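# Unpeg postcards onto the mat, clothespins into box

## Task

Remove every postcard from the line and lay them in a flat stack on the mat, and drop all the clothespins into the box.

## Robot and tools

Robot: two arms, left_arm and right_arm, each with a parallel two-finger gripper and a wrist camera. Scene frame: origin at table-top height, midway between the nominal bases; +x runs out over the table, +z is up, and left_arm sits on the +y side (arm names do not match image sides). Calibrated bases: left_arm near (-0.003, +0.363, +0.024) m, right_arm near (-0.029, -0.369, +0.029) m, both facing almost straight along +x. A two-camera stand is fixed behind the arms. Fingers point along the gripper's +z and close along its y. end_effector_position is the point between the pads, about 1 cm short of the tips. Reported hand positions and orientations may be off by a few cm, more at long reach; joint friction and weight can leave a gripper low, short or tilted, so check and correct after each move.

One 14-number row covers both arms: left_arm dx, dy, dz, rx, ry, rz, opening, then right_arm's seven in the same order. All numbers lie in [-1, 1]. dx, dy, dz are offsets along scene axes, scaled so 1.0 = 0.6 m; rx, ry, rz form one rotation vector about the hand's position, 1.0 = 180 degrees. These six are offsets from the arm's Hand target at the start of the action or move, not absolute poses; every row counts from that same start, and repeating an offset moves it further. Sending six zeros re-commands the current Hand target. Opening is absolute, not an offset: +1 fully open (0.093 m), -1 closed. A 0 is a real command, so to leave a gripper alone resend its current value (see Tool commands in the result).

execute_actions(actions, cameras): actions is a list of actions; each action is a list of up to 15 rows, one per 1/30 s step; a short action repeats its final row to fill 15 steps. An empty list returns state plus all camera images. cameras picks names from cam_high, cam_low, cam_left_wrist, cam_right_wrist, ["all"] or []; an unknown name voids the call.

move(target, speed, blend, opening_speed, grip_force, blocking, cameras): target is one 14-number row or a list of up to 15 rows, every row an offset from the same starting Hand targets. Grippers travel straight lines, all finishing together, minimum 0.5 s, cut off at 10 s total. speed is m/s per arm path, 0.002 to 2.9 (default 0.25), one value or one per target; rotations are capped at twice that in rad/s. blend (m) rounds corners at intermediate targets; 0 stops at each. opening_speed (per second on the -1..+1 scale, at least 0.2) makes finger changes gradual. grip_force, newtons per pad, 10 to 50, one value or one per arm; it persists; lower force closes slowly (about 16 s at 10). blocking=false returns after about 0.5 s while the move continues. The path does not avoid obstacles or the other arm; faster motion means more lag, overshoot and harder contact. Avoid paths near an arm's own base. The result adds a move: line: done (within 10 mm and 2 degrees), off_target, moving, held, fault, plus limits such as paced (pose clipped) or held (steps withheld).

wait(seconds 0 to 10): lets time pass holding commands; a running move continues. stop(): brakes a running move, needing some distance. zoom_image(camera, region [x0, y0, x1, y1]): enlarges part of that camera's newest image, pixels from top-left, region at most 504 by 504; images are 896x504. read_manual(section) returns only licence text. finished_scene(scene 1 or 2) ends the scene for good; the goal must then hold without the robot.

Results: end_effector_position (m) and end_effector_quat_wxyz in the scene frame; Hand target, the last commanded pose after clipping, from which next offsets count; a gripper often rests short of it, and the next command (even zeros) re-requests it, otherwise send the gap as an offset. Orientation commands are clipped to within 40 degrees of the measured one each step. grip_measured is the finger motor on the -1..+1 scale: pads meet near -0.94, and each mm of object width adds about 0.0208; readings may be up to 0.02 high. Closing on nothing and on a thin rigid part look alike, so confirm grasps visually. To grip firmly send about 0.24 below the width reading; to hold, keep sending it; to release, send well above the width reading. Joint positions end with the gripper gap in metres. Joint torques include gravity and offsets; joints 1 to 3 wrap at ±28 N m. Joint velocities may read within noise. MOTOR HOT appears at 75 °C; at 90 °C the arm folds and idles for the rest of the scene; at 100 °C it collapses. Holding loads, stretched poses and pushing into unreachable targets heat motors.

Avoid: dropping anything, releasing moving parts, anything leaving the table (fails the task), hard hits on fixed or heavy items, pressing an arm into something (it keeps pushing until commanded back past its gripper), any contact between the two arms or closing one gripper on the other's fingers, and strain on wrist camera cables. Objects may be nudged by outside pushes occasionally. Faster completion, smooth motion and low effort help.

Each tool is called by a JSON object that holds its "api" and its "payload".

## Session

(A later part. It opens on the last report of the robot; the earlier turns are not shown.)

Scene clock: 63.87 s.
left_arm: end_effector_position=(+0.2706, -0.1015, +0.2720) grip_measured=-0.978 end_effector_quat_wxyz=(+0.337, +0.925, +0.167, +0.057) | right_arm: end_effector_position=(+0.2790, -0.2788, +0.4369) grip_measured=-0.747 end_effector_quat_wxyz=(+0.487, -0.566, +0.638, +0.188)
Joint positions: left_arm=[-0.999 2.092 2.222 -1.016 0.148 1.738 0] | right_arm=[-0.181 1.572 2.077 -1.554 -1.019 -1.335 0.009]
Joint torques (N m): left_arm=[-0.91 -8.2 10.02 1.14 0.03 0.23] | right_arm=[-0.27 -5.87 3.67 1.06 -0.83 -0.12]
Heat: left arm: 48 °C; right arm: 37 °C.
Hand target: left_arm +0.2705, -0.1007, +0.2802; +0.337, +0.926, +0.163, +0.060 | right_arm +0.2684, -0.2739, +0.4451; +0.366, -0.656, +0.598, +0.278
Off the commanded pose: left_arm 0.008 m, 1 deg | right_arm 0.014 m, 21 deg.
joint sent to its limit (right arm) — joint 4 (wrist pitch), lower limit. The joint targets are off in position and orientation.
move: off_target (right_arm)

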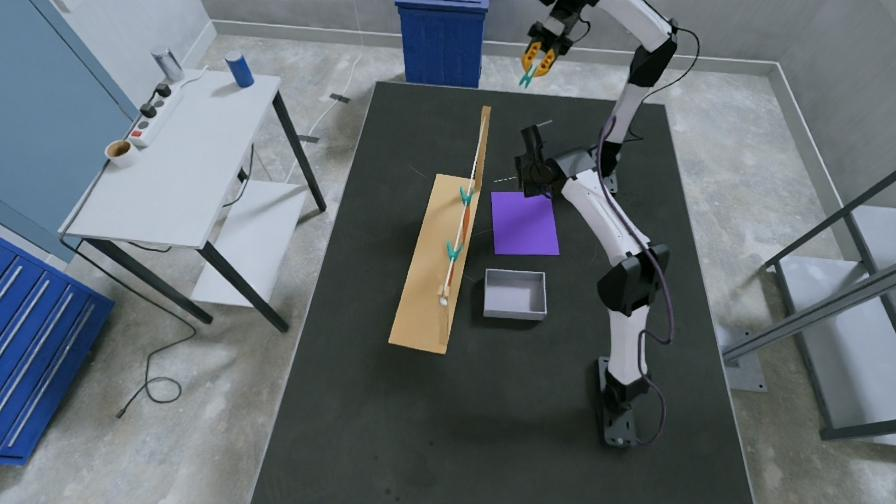

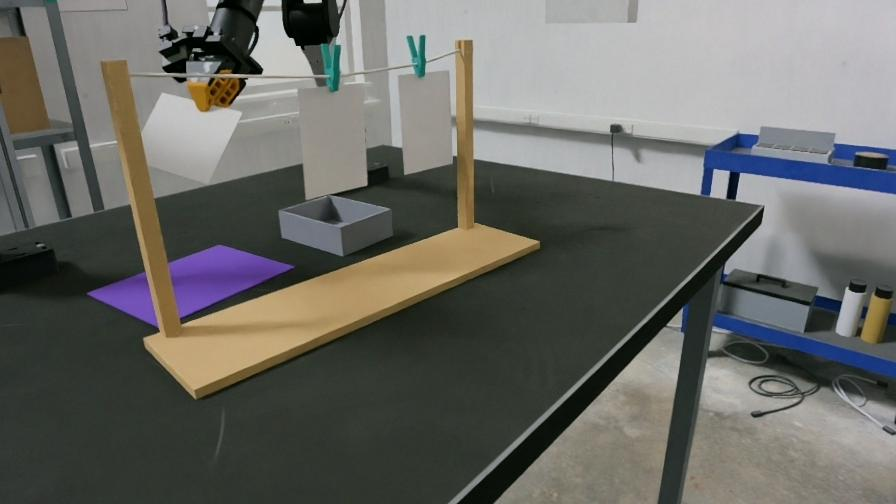

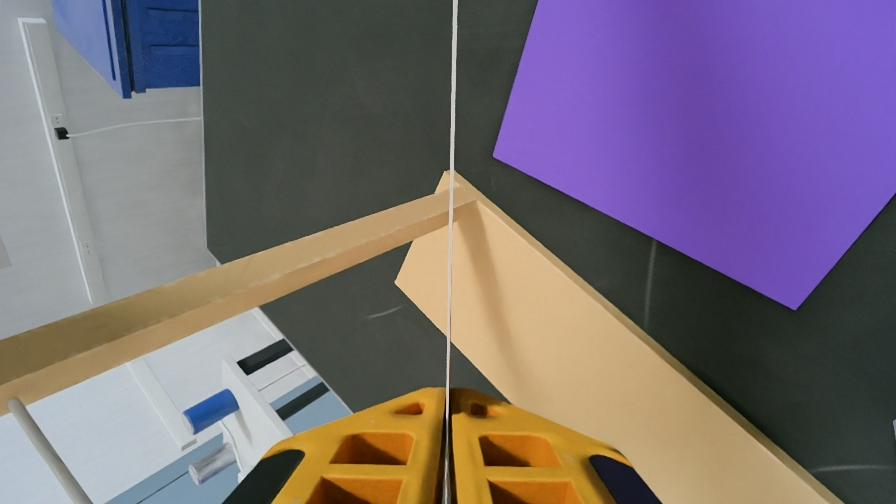

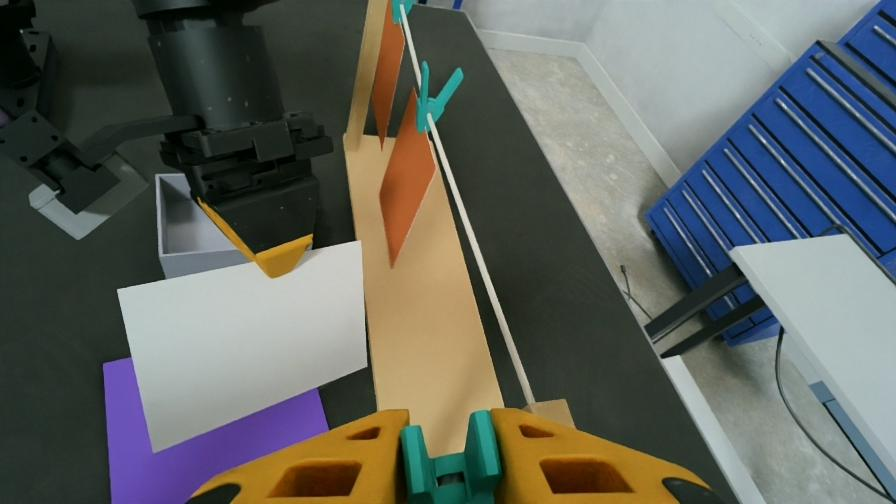

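{"api": "move", "payload": {"target": [-0.038,-0.076,-0.25,0,0,0,-1,0,0,0,0,0,0,-1], "speed": 0.15, "cameras": ["cam_left_wrist","cam_right_wrist","cam_low"]}}

Scene clock: 66.30 s.
left_arm: end_effector_position=(+0.2425, -0.1376, +0.1255) grip_measured=-0.978 end_effector_quat_wxyz=(+0.313, +0.935, +0.157, +0.055) | right_arm: end_effector_position=(+0.2790, -0.2788, +0.4369) grip_measured=-0.747 end_effector_quat_wxyz=(+0.487, -0.566, +0.638, +0.188)
Joint positions: left_arm=[-1.096 2.147 1.746 -0.528 0.085 1.69 0] | right_arm=[-0.181 1.572 2.077 -1.554 -1.019 -1.335 0.009]
Joint torques (N m): left_arm=[-0.7 -9.31 5.96 1.95 0 -0.09] | right_arm=[-0.2 -5.89 3.69 1.06 -0.83 -0.13]
Heat: left arm: 48 °C; right arm: 37 °C.
Hand target: left_arm +0.2477, -0.1463, +0.1302; +0.337, +0.926, +0.163, +0.060 | right_arm +0.2684, -0.2739, +0.4451; +0.366, -0.656, +0.598, +0.278
Off the commanded pose: left_arm 0.011 m, 3 deg | right_arm 0.014 m, 21 deg.
joint sent to its limit (right arm) — joint 4 (wrist pitch), lower limit. The joint targets are off in position and orientation.
move: off_target (left_arm, right_arm)
Images, in order (width x height): cam_low 896x504, cam_left_wrist 896x504, cam_right_wrist 896x504.

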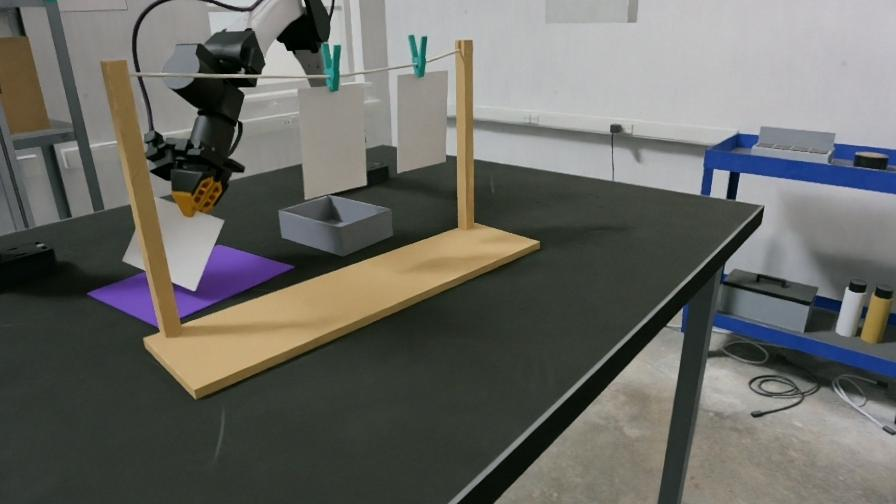

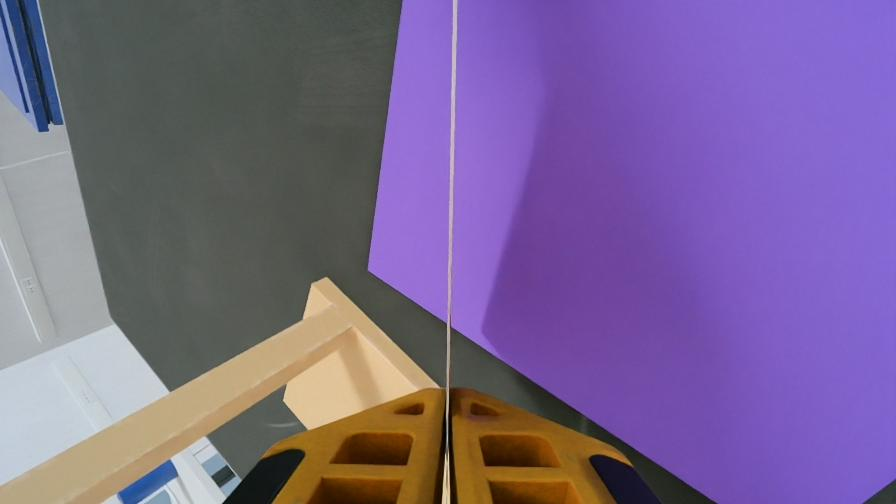

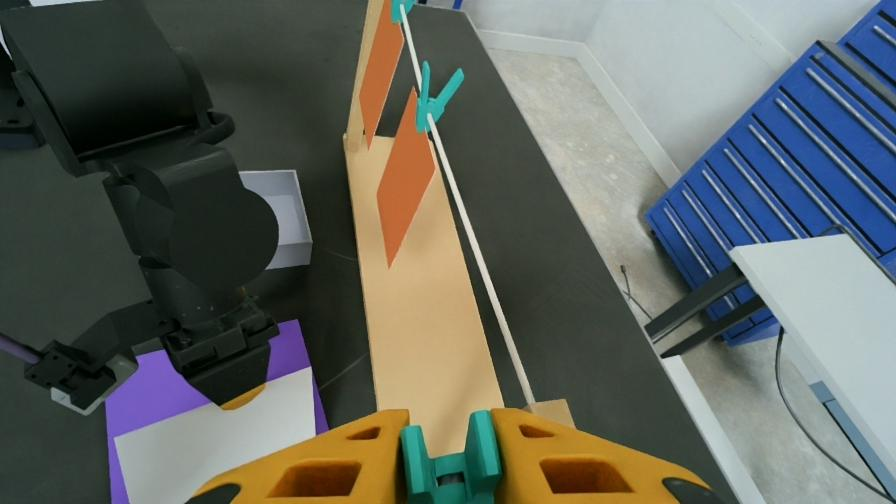

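{"api": "move", "payload": {"target": [-0.005,0,-0.065,0,0,0,-1,0,0,0,0,0,0,-1], "speed": 0.06, "cameras": ["cam_left_wrist","cam_low"]}}

{"api": "zoom_image", "payload": {"camera": "cam_low", "region": [60, 140, 320, 340]}}

Scene clock: 67.83 s.
left_arm: end_effector_position=(+0.2454, -0.1416, +0.0998) grip_measured=-0.978 end_effector_quat_wxyz=(+0.330, +0.929, +0.157, +0.062) | right_arm: end_effector_position=(+0.2790, -0.2788, +0.4369) grip_measured=-0.747 end_effector_quat_wxyz=(+0.487, -0.566, +0.638, +0.188)
Joint positions: left_arm=[-1.096 2.164 1.645 -0.37 0.081 1.688 0] | right_arm=[-0.181 1.572 2.077 -1.554 -1.019 -1.335 0.009]
Joint torques (N m): left_arm=[-0.96 -8.36 5.05 1.84 0.01 -0.11] | right_arm=[-0.25 -5.86 3.66 1.08 -0.82 -0.12]
Heat: left arm: 48 °C; right arm: 37 °C.
Hand target: left_arm +0.2447, -0.1463, +0.0912; +0.337, +0.926, +0.163, +0.060 | right_arm +0.2684, -0.2739, +0.4451; +0.366, -0.656, +0.598, +0.278
Off the commanded pose: left_arm 0.010 m, 1 deg | right_arm 0.014 m, 21 deg.
joint sent to its limit (right arm) — joint 4 (wrist pitch), lower limit. The joint targets are off in position and orientation.
move: off_target (right_arm)
Images, in order (width x height): cam_low 896x504, cam_left_wrist 896x504.

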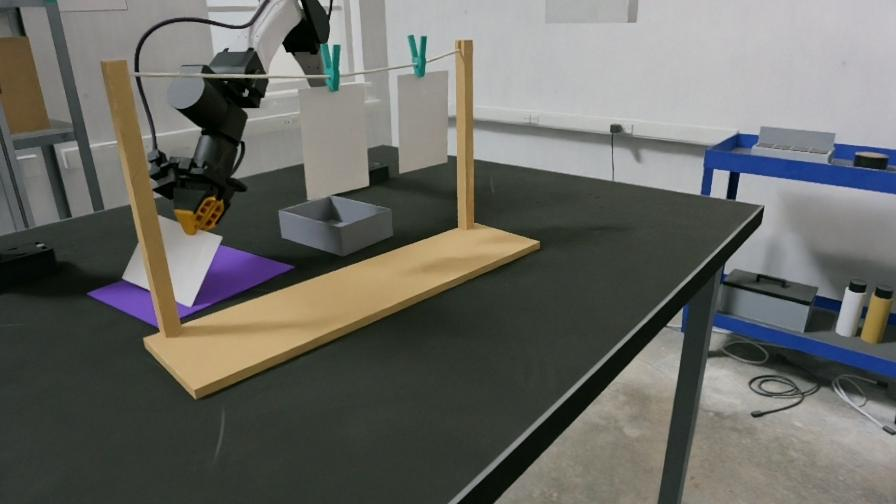

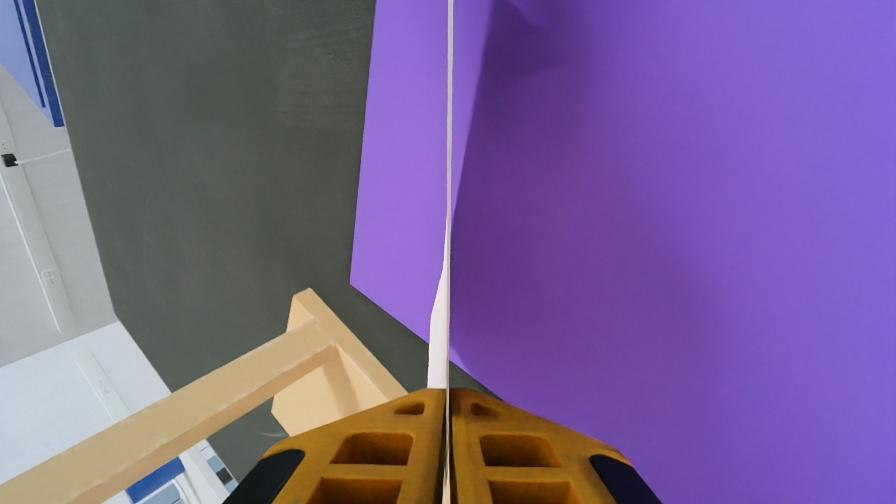

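Scaled by 1.938 from the camera's 896x504 image, which has a finer 1280x720 frame.

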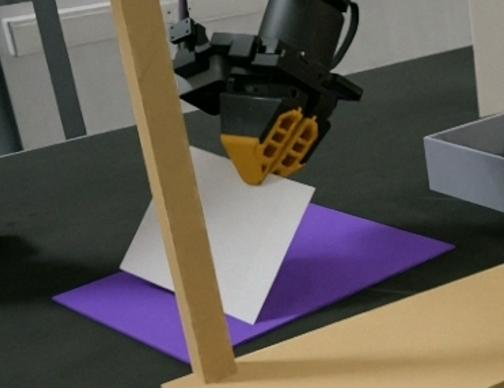

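{"api": "move", "payload": {"target": [[-0.008,0,0.03,0,0,0,-1,0,0,0,0,0,0,-1],[-0.025,0,0.0,0,0,0,-1,0,0,0,0,0,0,-1],[-0.025,0,-0.022,0,0,0,-1,0,0,0,0,0,0,-1]], "speed": 0.06, "blend": 0.005, "cameras": ["cam_left_wrist","cam_low"]}}

{"api": "zoom_image", "payload": {"camera": "cam_low", "region": [60, 140, 320, 340]}}

Scene clock: 69.77 s.
left_arm: end_effector_position=(+0.2399, -0.1469, +0.0910) grip_measured=-0.978 end_effector_quat_wxyz=(+0.345, +0.922, +0.160, +0.071) | right_arm: end_effector_position=(+0.2790, -0.2788, +0.4369) grip_measured=-0.747 end_effector_quat_wxyz=(+0.487, -0.566, +0.638, +0.188)
Joint positions: left_arm=[-1.116 2.164 1.585 -0.274 0.058 1.667 0] | right_arm=[-0.181 1.572 2.077 -1.554 -1.019 -1.335 0.009]
Joint torques (N m): left_arm=[-1.05 -8.84 4.53 1.58 0.05 -0.11] | right_arm=[-0.28 -5.87 3.67 1.07 -0.83 -0.11]
Heat: left arm: 47 °C; right arm: 37 °C.
Hand target: left_arm +0.2297, -0.1463, +0.0780; +0.337, +0.926, +0.163, +0.060 | right_arm +0.2684, -0.2739, +0.4451; +0.366, -0.656, +0.598, +0.278
Off the commanded pose: left_arm 0.016 m, 2 deg | right_arm 0.014 m, 21 deg.
joint sent to its limit (right arm) — joint 4 (wrist pitch), lower limit. The joint targets are off in position and orientation.
move: off_target (left_arm, right_arm)
Images, in order (width x height): cam_low 896x504, cam_left_wrist 896x504.

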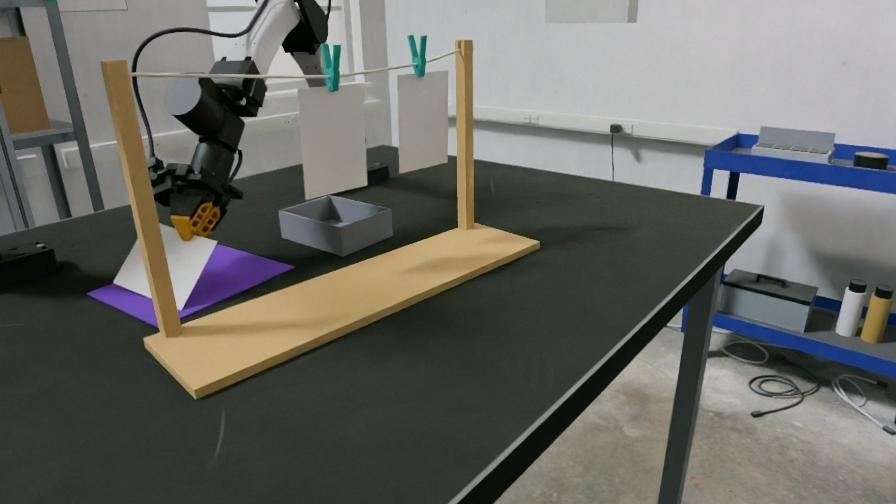

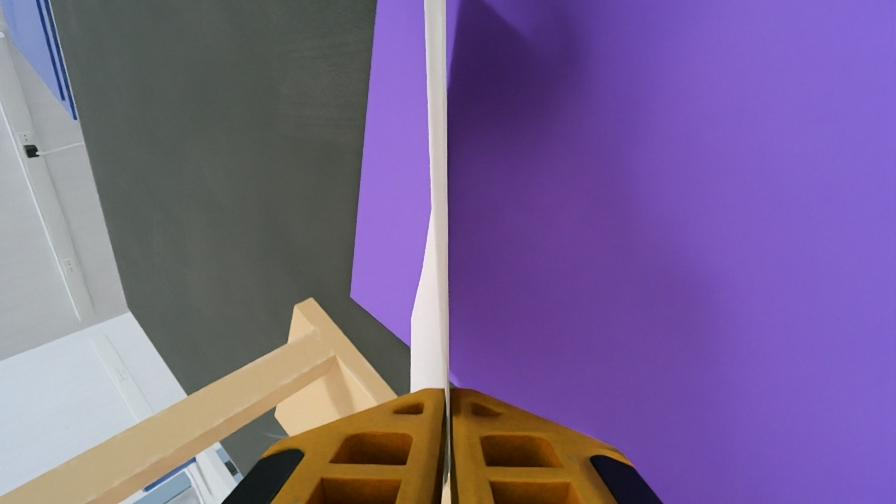

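Scaled by 1.938 from the camera's 896x504 image, which has a finer 1280x720 frame.

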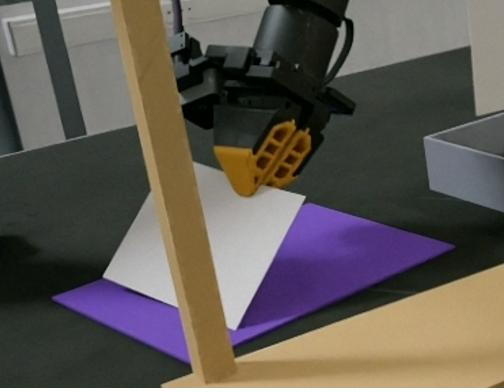

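{"api": "move", "payload": {"target": [0.01,0,0.02,0,0,0,-0.5,0,0,0,0,0,0,-1], "opening_speed": 0.6, "cameras": ["cam_left_wrist","cam_low"]}}

{"api": "zoom_image", "payload": {"camera": "cam_low", "region": [60, 140, 320, 340]}}

Scene clock: 71.90 s.
left_arm: end_effector_position=(+0.2396, -0.1464, +0.0905) grip_measured=-0.502 end_effector_quat_wxyz=(+0.344, +0.923, +0.160, +0.070) | right_arm: end_effector_position=(+0.2790, -0.2788, +0.4369) grip_measured=-0.747 end_effector_quat_wxyz=(+0.487, -0.566, +0.638, +0.188)
Joint positions: left_arm=[-1.116 2.164 1.585 -0.277 0.058 1.667 0.021] | right_arm=[-0.181 1.572 2.077 -1.554 -1.019 -1.335 0.009]
Joint torques (N m): left_arm=[-0.09 -9.29 7.68 1.18 0.13 -0.02] | right_arm=[-0.23 -5.9 3.71 1.07 -0.82 -0.13]
Heat: left arm: 47 °C; right arm: 37 °C.
Hand target: left_arm +0.2357, -0.1463, +0.0900; +0.337, +0.926, +0.163, +0.060 | right_arm +0.2684, -0.2739, +0.4451; +0.366, -0.656, +0.598, +0.278
Off the commanded pose: left_arm 0.004 m, 2 deg | right_arm 0.014 m, 21 deg.
joint sent to its limit (right arm) — joint 4 (wrist pitch), lower limit. The joint targets are off in position and orientation.
move: off_target (right_arm)
Images, in order (width x height): cam_low 896x504, cam_left_wrist 896x504.

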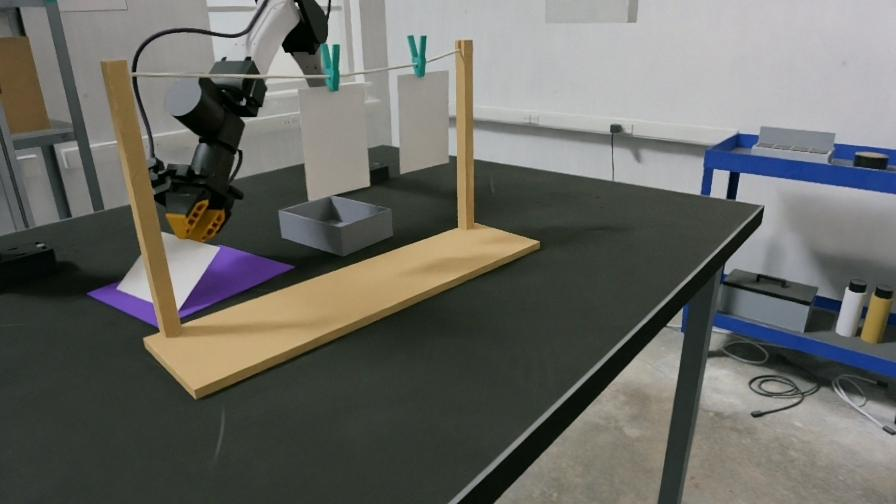

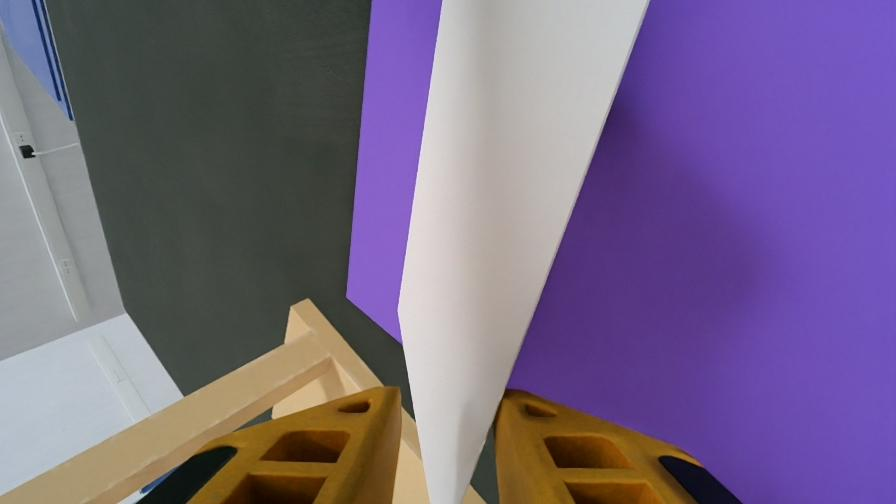

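Scaled by 1.938 from the camera's 896x504 image, which has a finer 1280x720 frame.

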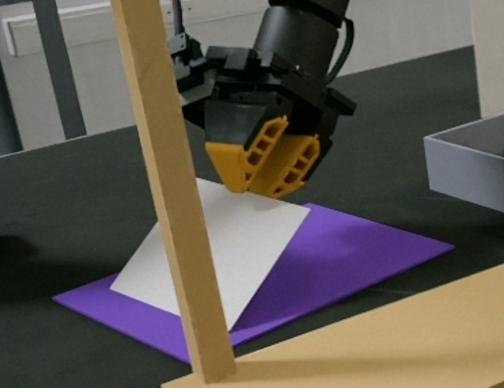

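{"api": "move", "payload": {"target": [-0.035,0.095,0.10,0,0,0,-0.5,0,0,0,0,0,0,-1], "speed": 0.08, "cameras": ["cam_left_wrist","cam_low"]}}

{"api": "zoom_image", "payload": {"camera": "cam_low", "region": [60, 140, 320, 340]}}

Scene clock: 74.00 s.
left_arm: end_effector_position=(+0.2167, -0.1002, +0.1400) grip_measured=-0.502 end_effector_quat_wxyz=(+0.337, +0.925, +0.160, +0.068) | right_arm: end_effector_position=(+0.2790, -0.2788, +0.4369) grip_measured=-0.747 end_effector_quat_wxyz=(+0.487, -0.566, +0.638, +0.188)
Joint positions: left_arm=[-1.116 1.926 1.444 -0.389 0.058 1.667 0.021] | right_arm=[-0.181 1.572 2.077 -1.554 -1.019 -1.335 0.009]
Joint torques (N m): left_arm=[0.25 -11.52 5.23 1.15 0.25 0.13] | right_arm=[-0.34 -5.89 3.74 1.07 -0.83 -0.12]
Heat: left arm: 47 °C; right arm: 37 °C.
Hand target: left_arm +0.2147, -0.0893, +0.1500; +0.337, +0.926, +0.163, +0.060 | right_arm +0.2684, -0.2739, +0.4451; +0.366, -0.656, +0.598, +0.278
Off the commanded pose: left_arm 0.015 m, 1 deg | right_arm 0.014 m, 21 deg.
joint sent to its limit (right arm) — joint 4 (wrist pitch), lower limit. The joint targets are off in position and orientation.
move: off_target (left_arm, right_arm)
Images, in order (width x height): cam_low 896x504, cam_left_wrist 896x504.

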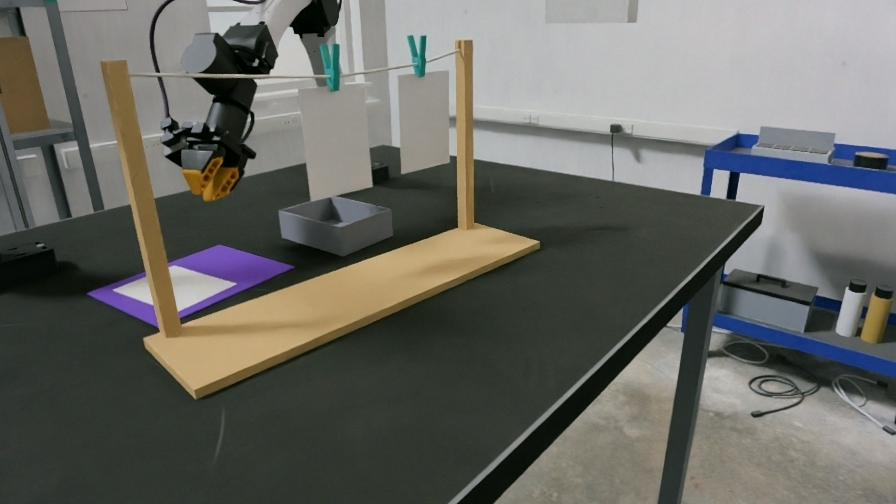

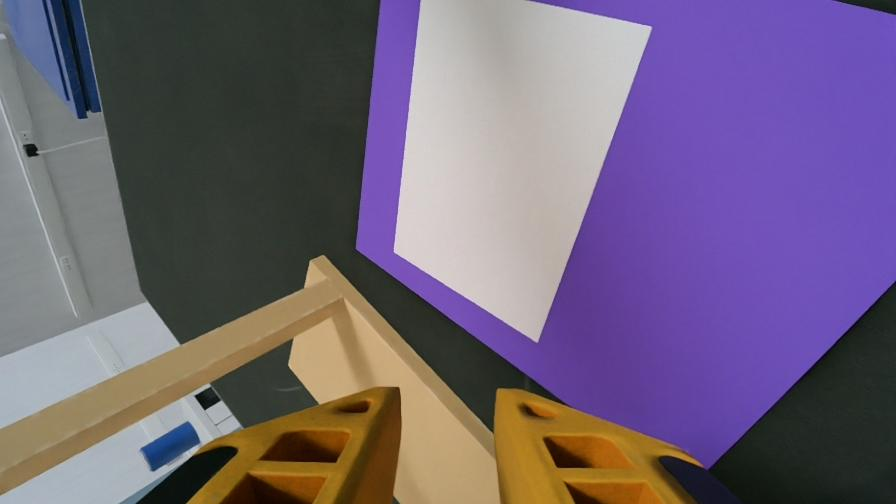

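Scaled by 1.938 from the camera's 896x504 image, which has a finer 1280x720 frame.

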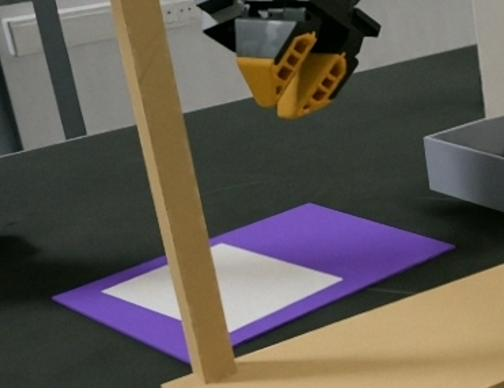

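{"api": "move", "payload": {"target": [[-0.03,0.06,0.2,0,0,0,-0.5,0,0,0,0,0,0,-1],[-0.17,0.45,0.35,0,0,0,-0.5,0,0,0,0,0,0,-1]], "blend": 0.03, "cameras": ["cam_right_wrist","cam_high"]}}

Scene clock: 77.70 s.
left_arm: end_effector_position=(+0.1199, +0.1784, +0.3526) grip_measured=-0.502 end_effector_quat_wxyz=(+0.332, +0.924, +0.175, +0.068) | right_arm: end_effector_position=(+0.2790, -0.2788, +0.4369) grip_measured=-0.747 end_effector_quat_wxyz=(+0.487, -0.566, +0.638, +0.188)
Joint positions: left_arm=[-0.814 1.056 1.573 -1.432 0.236 1.879 0.021] | right_arm=[-0.181 1.572 2.077 -1.554 -1.019 -1.335 0.009]
Joint torques (N m): left_arm=[0.17 -0.12 7.9 1.04 0.4 0.24] | right_arm=[-0.27 -5.87 3.67 1.08 -0.82 -0.13]
Heat: left arm: 46 °C; right arm: 36 °C.
Hand target: left_arm +0.1127, +0.1807, +0.3600; +0.337, +0.926, +0.163, +0.060 | right_arm +0.2684, -0.2739, +0.4451; +0.366, -0.656, +0.598, +0.278
Off the commanded pose: left_arm 0.011 m, 2 deg | right_arm 0.014 m, 21 deg.
joint sent to its limit (right arm) — joint 4 (wrist pitch), lower limit. The joint targets are off in position and orientation.
move: off_target (left_arm, right_arm)
Images, in order (width x height): cam_high 896x504, cam_right_wrist 896x504.

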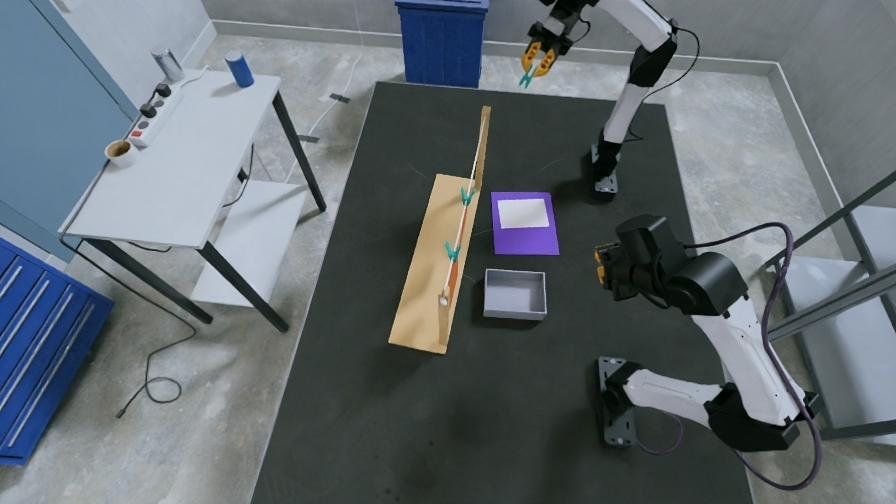

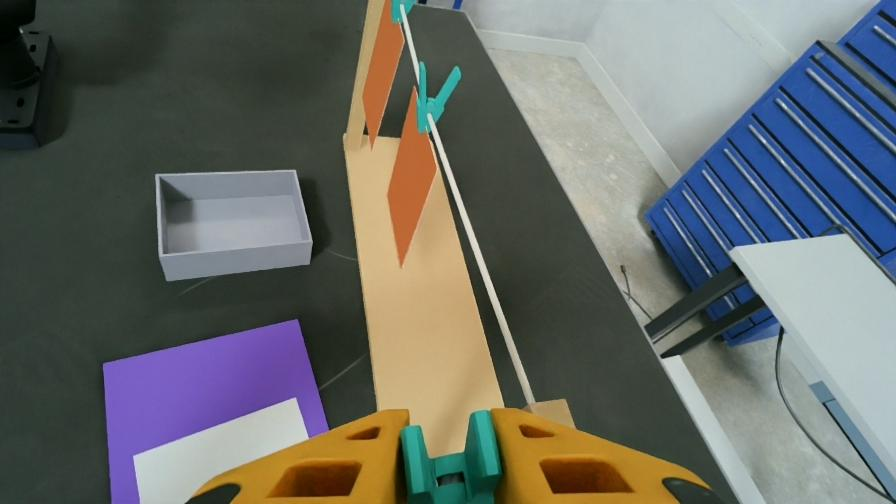

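{"api": "move", "payload": {"target": [[0,0,0,0,0,0,-0.5,-0.033,0.485,-0.25,-0.039,0.0587,-0.169,-1],[0,0,0,0,0,0,-0.5,-0.033,0.665,-0.43,-0.039,0.0587,-0.169,-1]], "blend": 0.03, "cameras": ["all"]}}

Scene clock: 80.97 s.
left_arm: end_effector_position=(+0.1197, +0.1783, +0.3526) grip_measured=-0.502 end_effector_quat_wxyz=(+0.332, +0.924, +0.175, +0.067) | right_arm: end_effector_position=(+0.2343, +0.1070, +0.1565) grip_measured=-0.747 end_effector_quat_wxyz=(+0.284, -0.490, +0.806, +0.171)
Joint positions: left_arm=[-0.814 1.056 1.573 -1.432 0.237 1.879 0.021] | right_arm=[1.059 2.051 1.687 -0.533 -0.017 -0.026 0.009]
Joint torques (N m): left_arm=[0.18 -0.17 7.88 1.05 0.4 0.24] | right_arm=[0.24 -10.17 10.11 2.3 0.15 0.16]
Heat: left arm: 46 °C; right arm: 37 °C.
Hand target: left_arm +0.1127, +0.1807, +0.3600; +0.337, +0.926, +0.163, +0.060 | right_arm +0.2486, +0.1251, +0.1871; +0.330, -0.469, +0.795, +0.195
Off the commanded pose: left_arm 0.010 m, 2 deg | right_arm 0.038 m, 7 deg.
move: off_target (right_arm)

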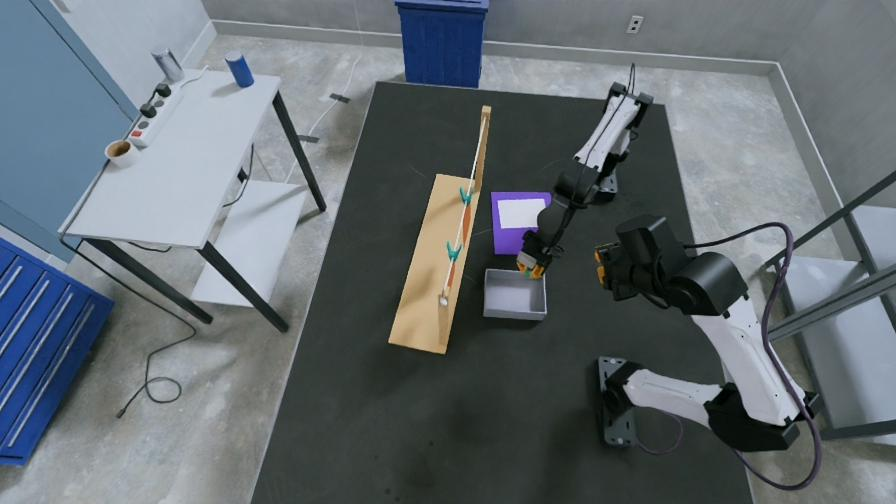

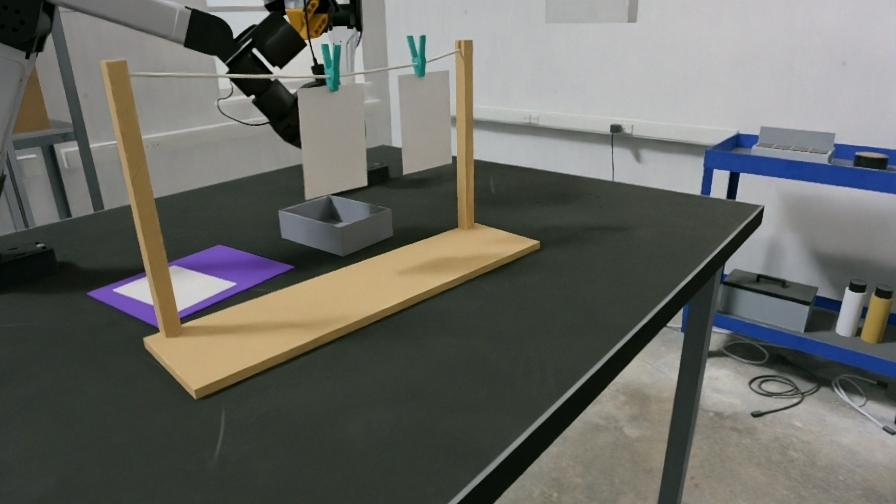

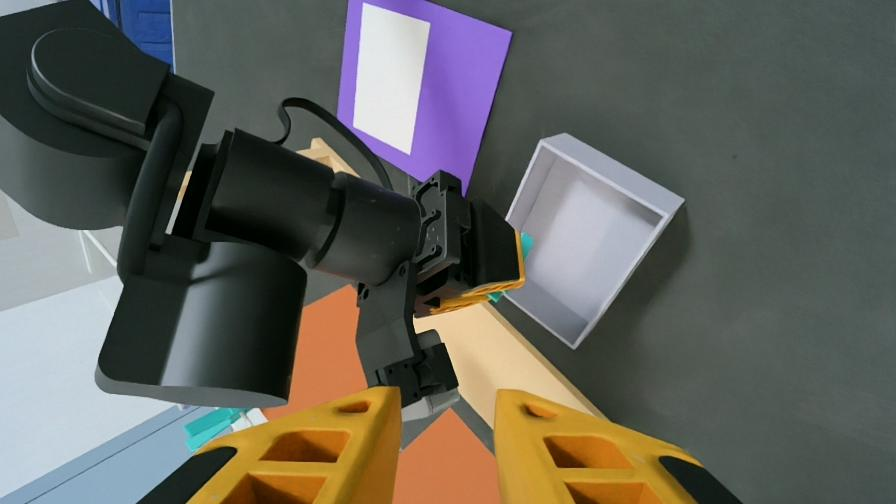

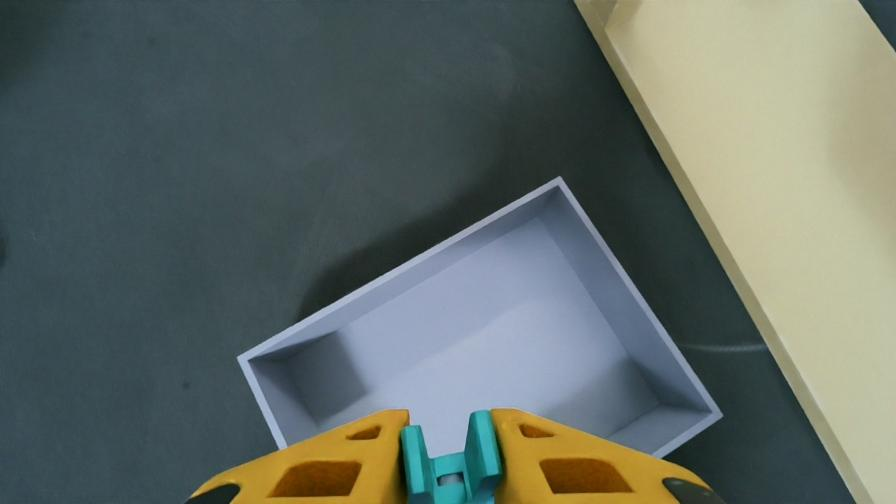

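{"api": "move", "payload": {"target": [[0,0,0,0,0,0,-0.5,0.03,0.05,-0.03,0,0,0,-1],[0,0,0,0,0,0,-0.5,0.03,0.05,-0.115,0,0,0,-1]], "speed": 0.12, "blend": 0.01, "cameras": ["cam_right_wrist","cam_low","cam_left_wrist"]}}

Scene clock: 82.83 s.
left_arm: end_effector_position=(+0.1197, +0.1783, +0.3526) grip_measured=-0.502 end_effector_quat_wxyz=(+0.332, +0.924, +0.175, +0.067) | right_arm: end_effector_position=(+0.2570, +0.1477, +0.1063) grip_measured=-0.747 end_effector_quat_wxyz=(+0.302, -0.487, +0.800, +0.181)
Joint positions: left_arm=[-0.814 1.056 1.573 -1.432 0.237 1.879 0.021] | right_arm=[1.059 2.249 1.77 -0.373 -0.017 -0.026 0.009]
Joint torques (N m): left_arm=[0.18 -0.18 7.82 1.03 0.39 0.24] | right_arm=[0.1 -11.66 5.67 2.42 0.14 0.14]
Heat: left arm: 46 °C; right arm: 37 °C.
Hand target: left_arm +0.1127, +0.1807, +0.3600; +0.337, +0.926, +0.163, +0.060 | right_arm +0.2666, +0.1551, +0.1181; +0.330, -0.469, +0.795, +0.195
Off the commanded pose: left_arm 0.010 m, 2 deg | right_arm 0.017 m, 4 deg.
move: off_target (right_arm)
Images, in order (width x height): cam_low 896x504, cam_left_wrist 896x504, cam_right_wrist 896x504.

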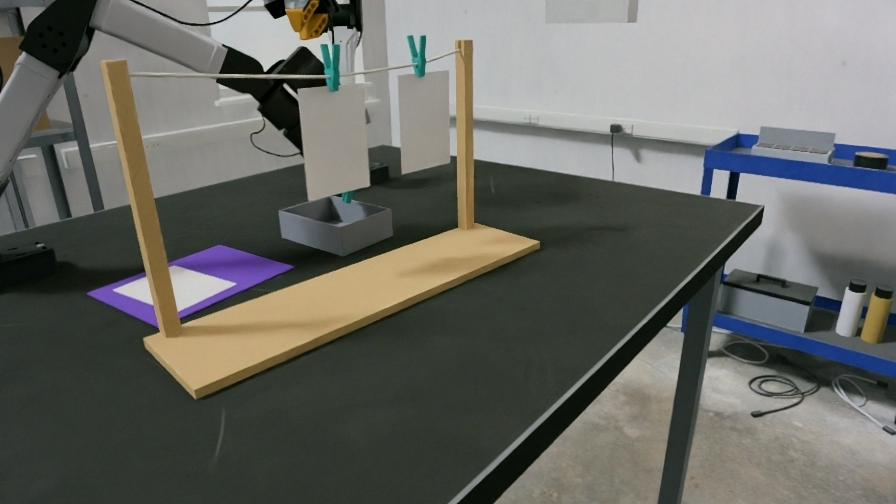

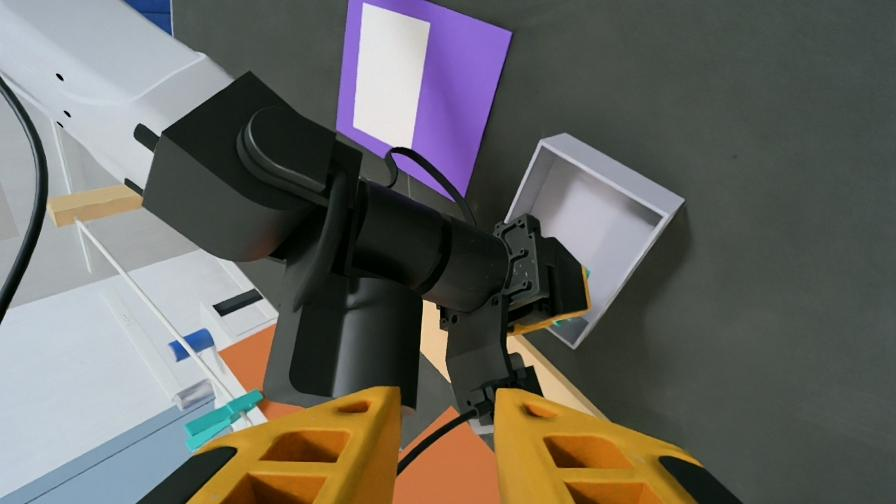

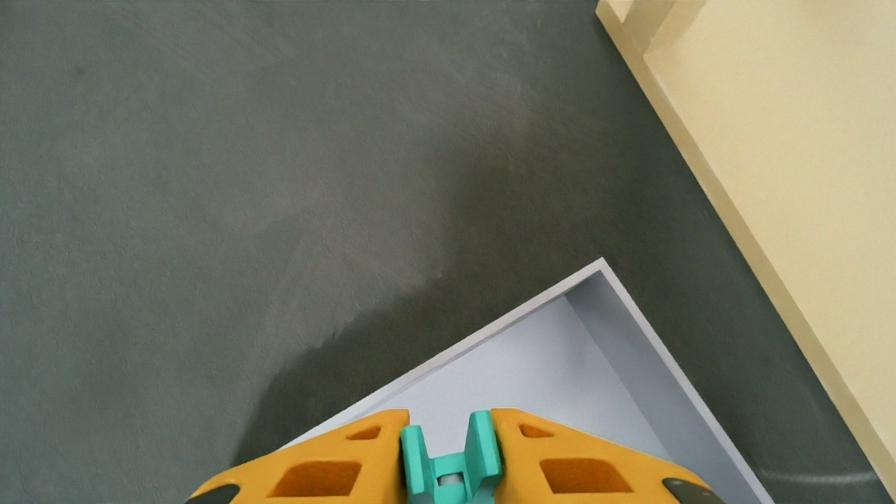

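{"api": "move", "payload": {"target": [[0,0,0,0,0,0,-0.5,-0.025,-0.045,-0.03,0,0,0,-1],[0,0,0,0,0,0,-0.5,-0.025,-0.045,-0.03,0,0,0,0.3]], "speed": 0.1, "opening_speed": 1.5, "cameras": ["cam_right_wrist","cam_low","cam_left_wrist"]}}

Scene clock: 85.67 s.
left_arm: end_effector_position=(+0.1197, +0.1783, +0.3526) grip_measured=-0.502 end_effector_quat_wxyz=(+0.332, +0.924, +0.175, +0.067) | right_arm: end_effector_position=(+0.2404, +0.1180, +0.0655) grip_measured=+0.298 end_effector_quat_wxyz=(+0.285, -0.490, +0.806, +0.171)
Joint positions: left_arm=[-0.814 1.056 1.573 -1.432 0.237 1.879 0.021] | right_arm=[1.059 2.194 1.534 -0.234 -0.017 -0.026 0.059]
Joint torques (N m): left_arm=[0.23 -0.13 7.87 1.04 0.39 0.24] | right_arm=[0.06 -14.45 5.37 2.32 0.15 0.14]
Heat: left arm: 47 °C; right arm: 37 °C.
Hand target: left_arm +0.1127, +0.1807, +0.3600; +0.337, +0.926, +0.163, +0.060 | right_arm +0.2516, +0.1281, +0.1001; +0.330, -0.469, +0.795, +0.195
Off the commanded pose: left_arm 0.010 m, 2 deg | right_arm 0.038 m, 6 deg.
move: off_target (right_arm); target 2's new opening was sent with right_arm's hand 0.038 m and 7 deg from that target
Images, in order (width x height): cam_low 896x504, cam_left_wrist 896x504, cam_right_wrist 896x504.

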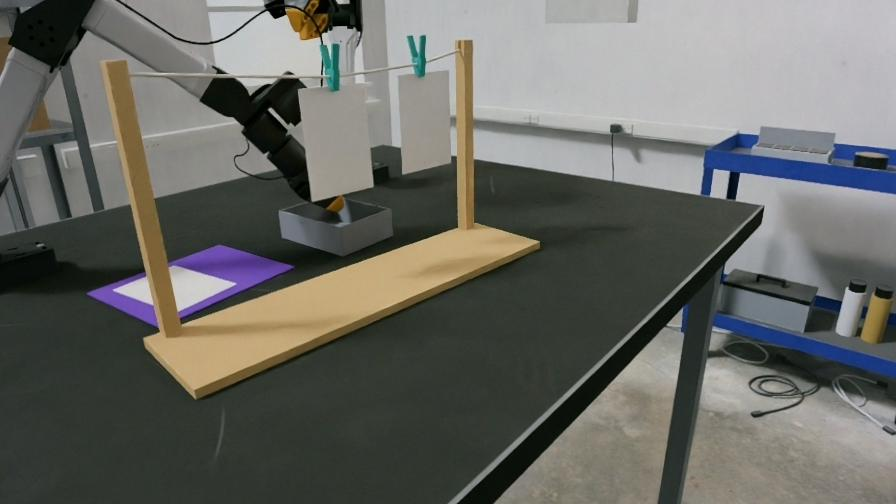

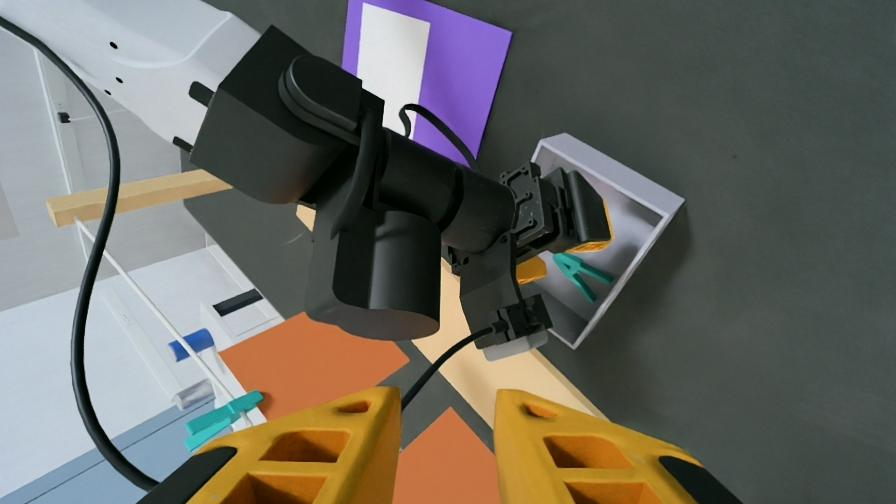

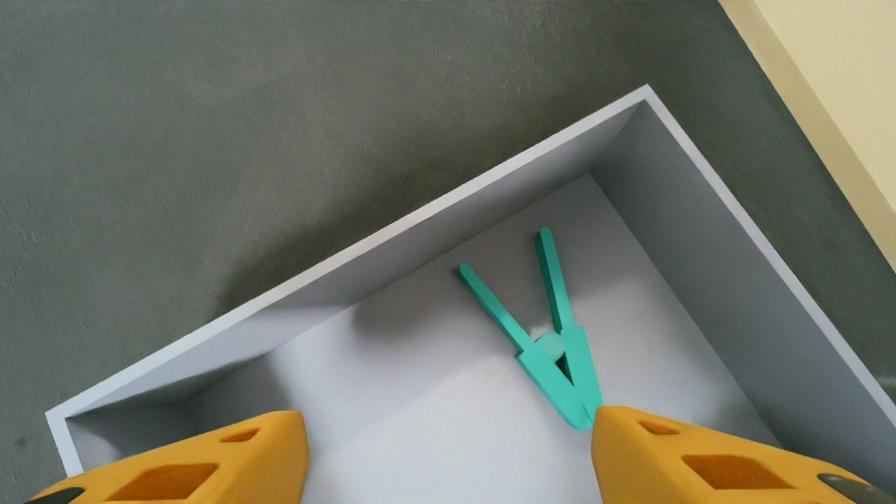

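{"api": "move", "payload": {"target": [[0,0,0,0,0,0,-0.5,0,-0.03,0.33,0,0,0,0.2],[0,0,0,0,0,0,-0.1,0,-0.63,0.575,0.039,-0.0587,0.169,0.2]], "blend": 0.05, "cameras": ["cam_left_wrist","cam_right_wrist"]}}

Scene clock: 90.23 s.
left_arm: end_effector_position=(+0.1197, +0.1783, +0.3526) grip_measured=-0.102 end_effector_quat_wxyz=(+0.332, +0.924, +0.175, +0.067) | right_arm: end_effector_position=(+0.2657, -0.2547, +0.4374) grip_measured=+0.202 end_effector_quat_wxyz=(+0.473, -0.580, +0.631, +0.206)
Joint positions: left_arm=[-0.814 1.056 1.573 -1.432 0.237 1.879 0.04] | right_arm=[-0.095 1.545 2.06 -1.544 -0.993 -1.28 0.055]
Joint torques (N m): left_arm=[0.2 -0.16 7.83 1.04 0.4 0.24] | right_arm=[0.05 -6 3.67 1.01 -0.78 -0.14]
Heat: left arm: 47 °C; right arm: 37 °C.
Hand target: left_arm +0.1127, +0.1807, +0.3600; +0.337, +0.926, +0.163, +0.060 | right_arm +0.2516, -0.2499, +0.4451; -0.366, +0.656, -0.598, -0.278
Off the commanded pose: left_arm 0.010 m, 2 deg | right_arm 0.017 m, 18 deg.
joint sent to its limit (right arm) — joint 4 (wrist pitch), lower limit. The joint targets are off in position and orientation.
move: off_target (right_arm)
Images, in order (width x height): cam_left_wrist 896x504, cam_right_wrist 896x504.

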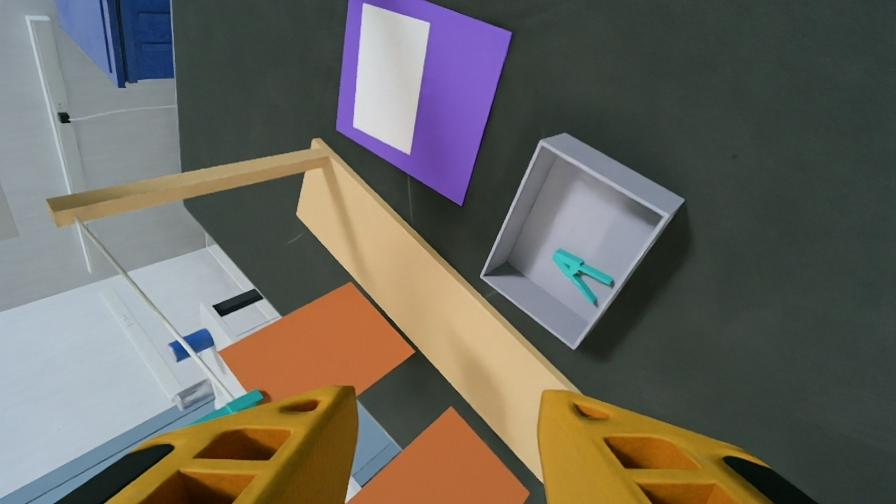

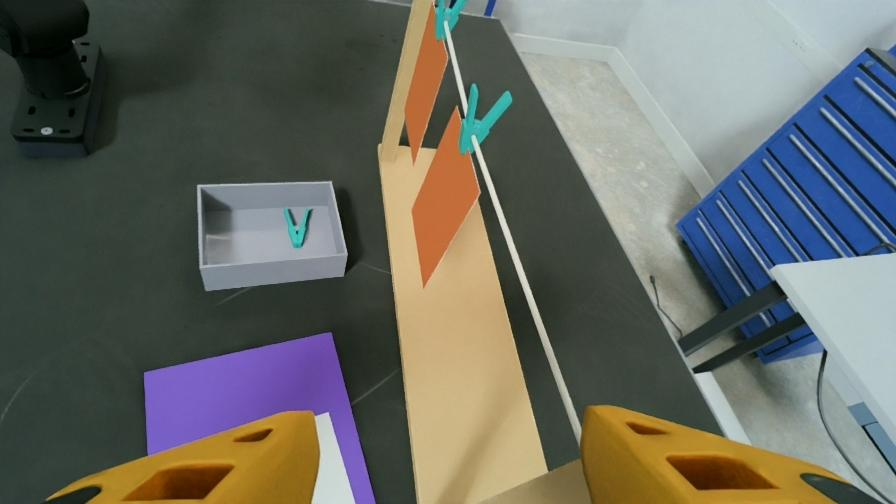

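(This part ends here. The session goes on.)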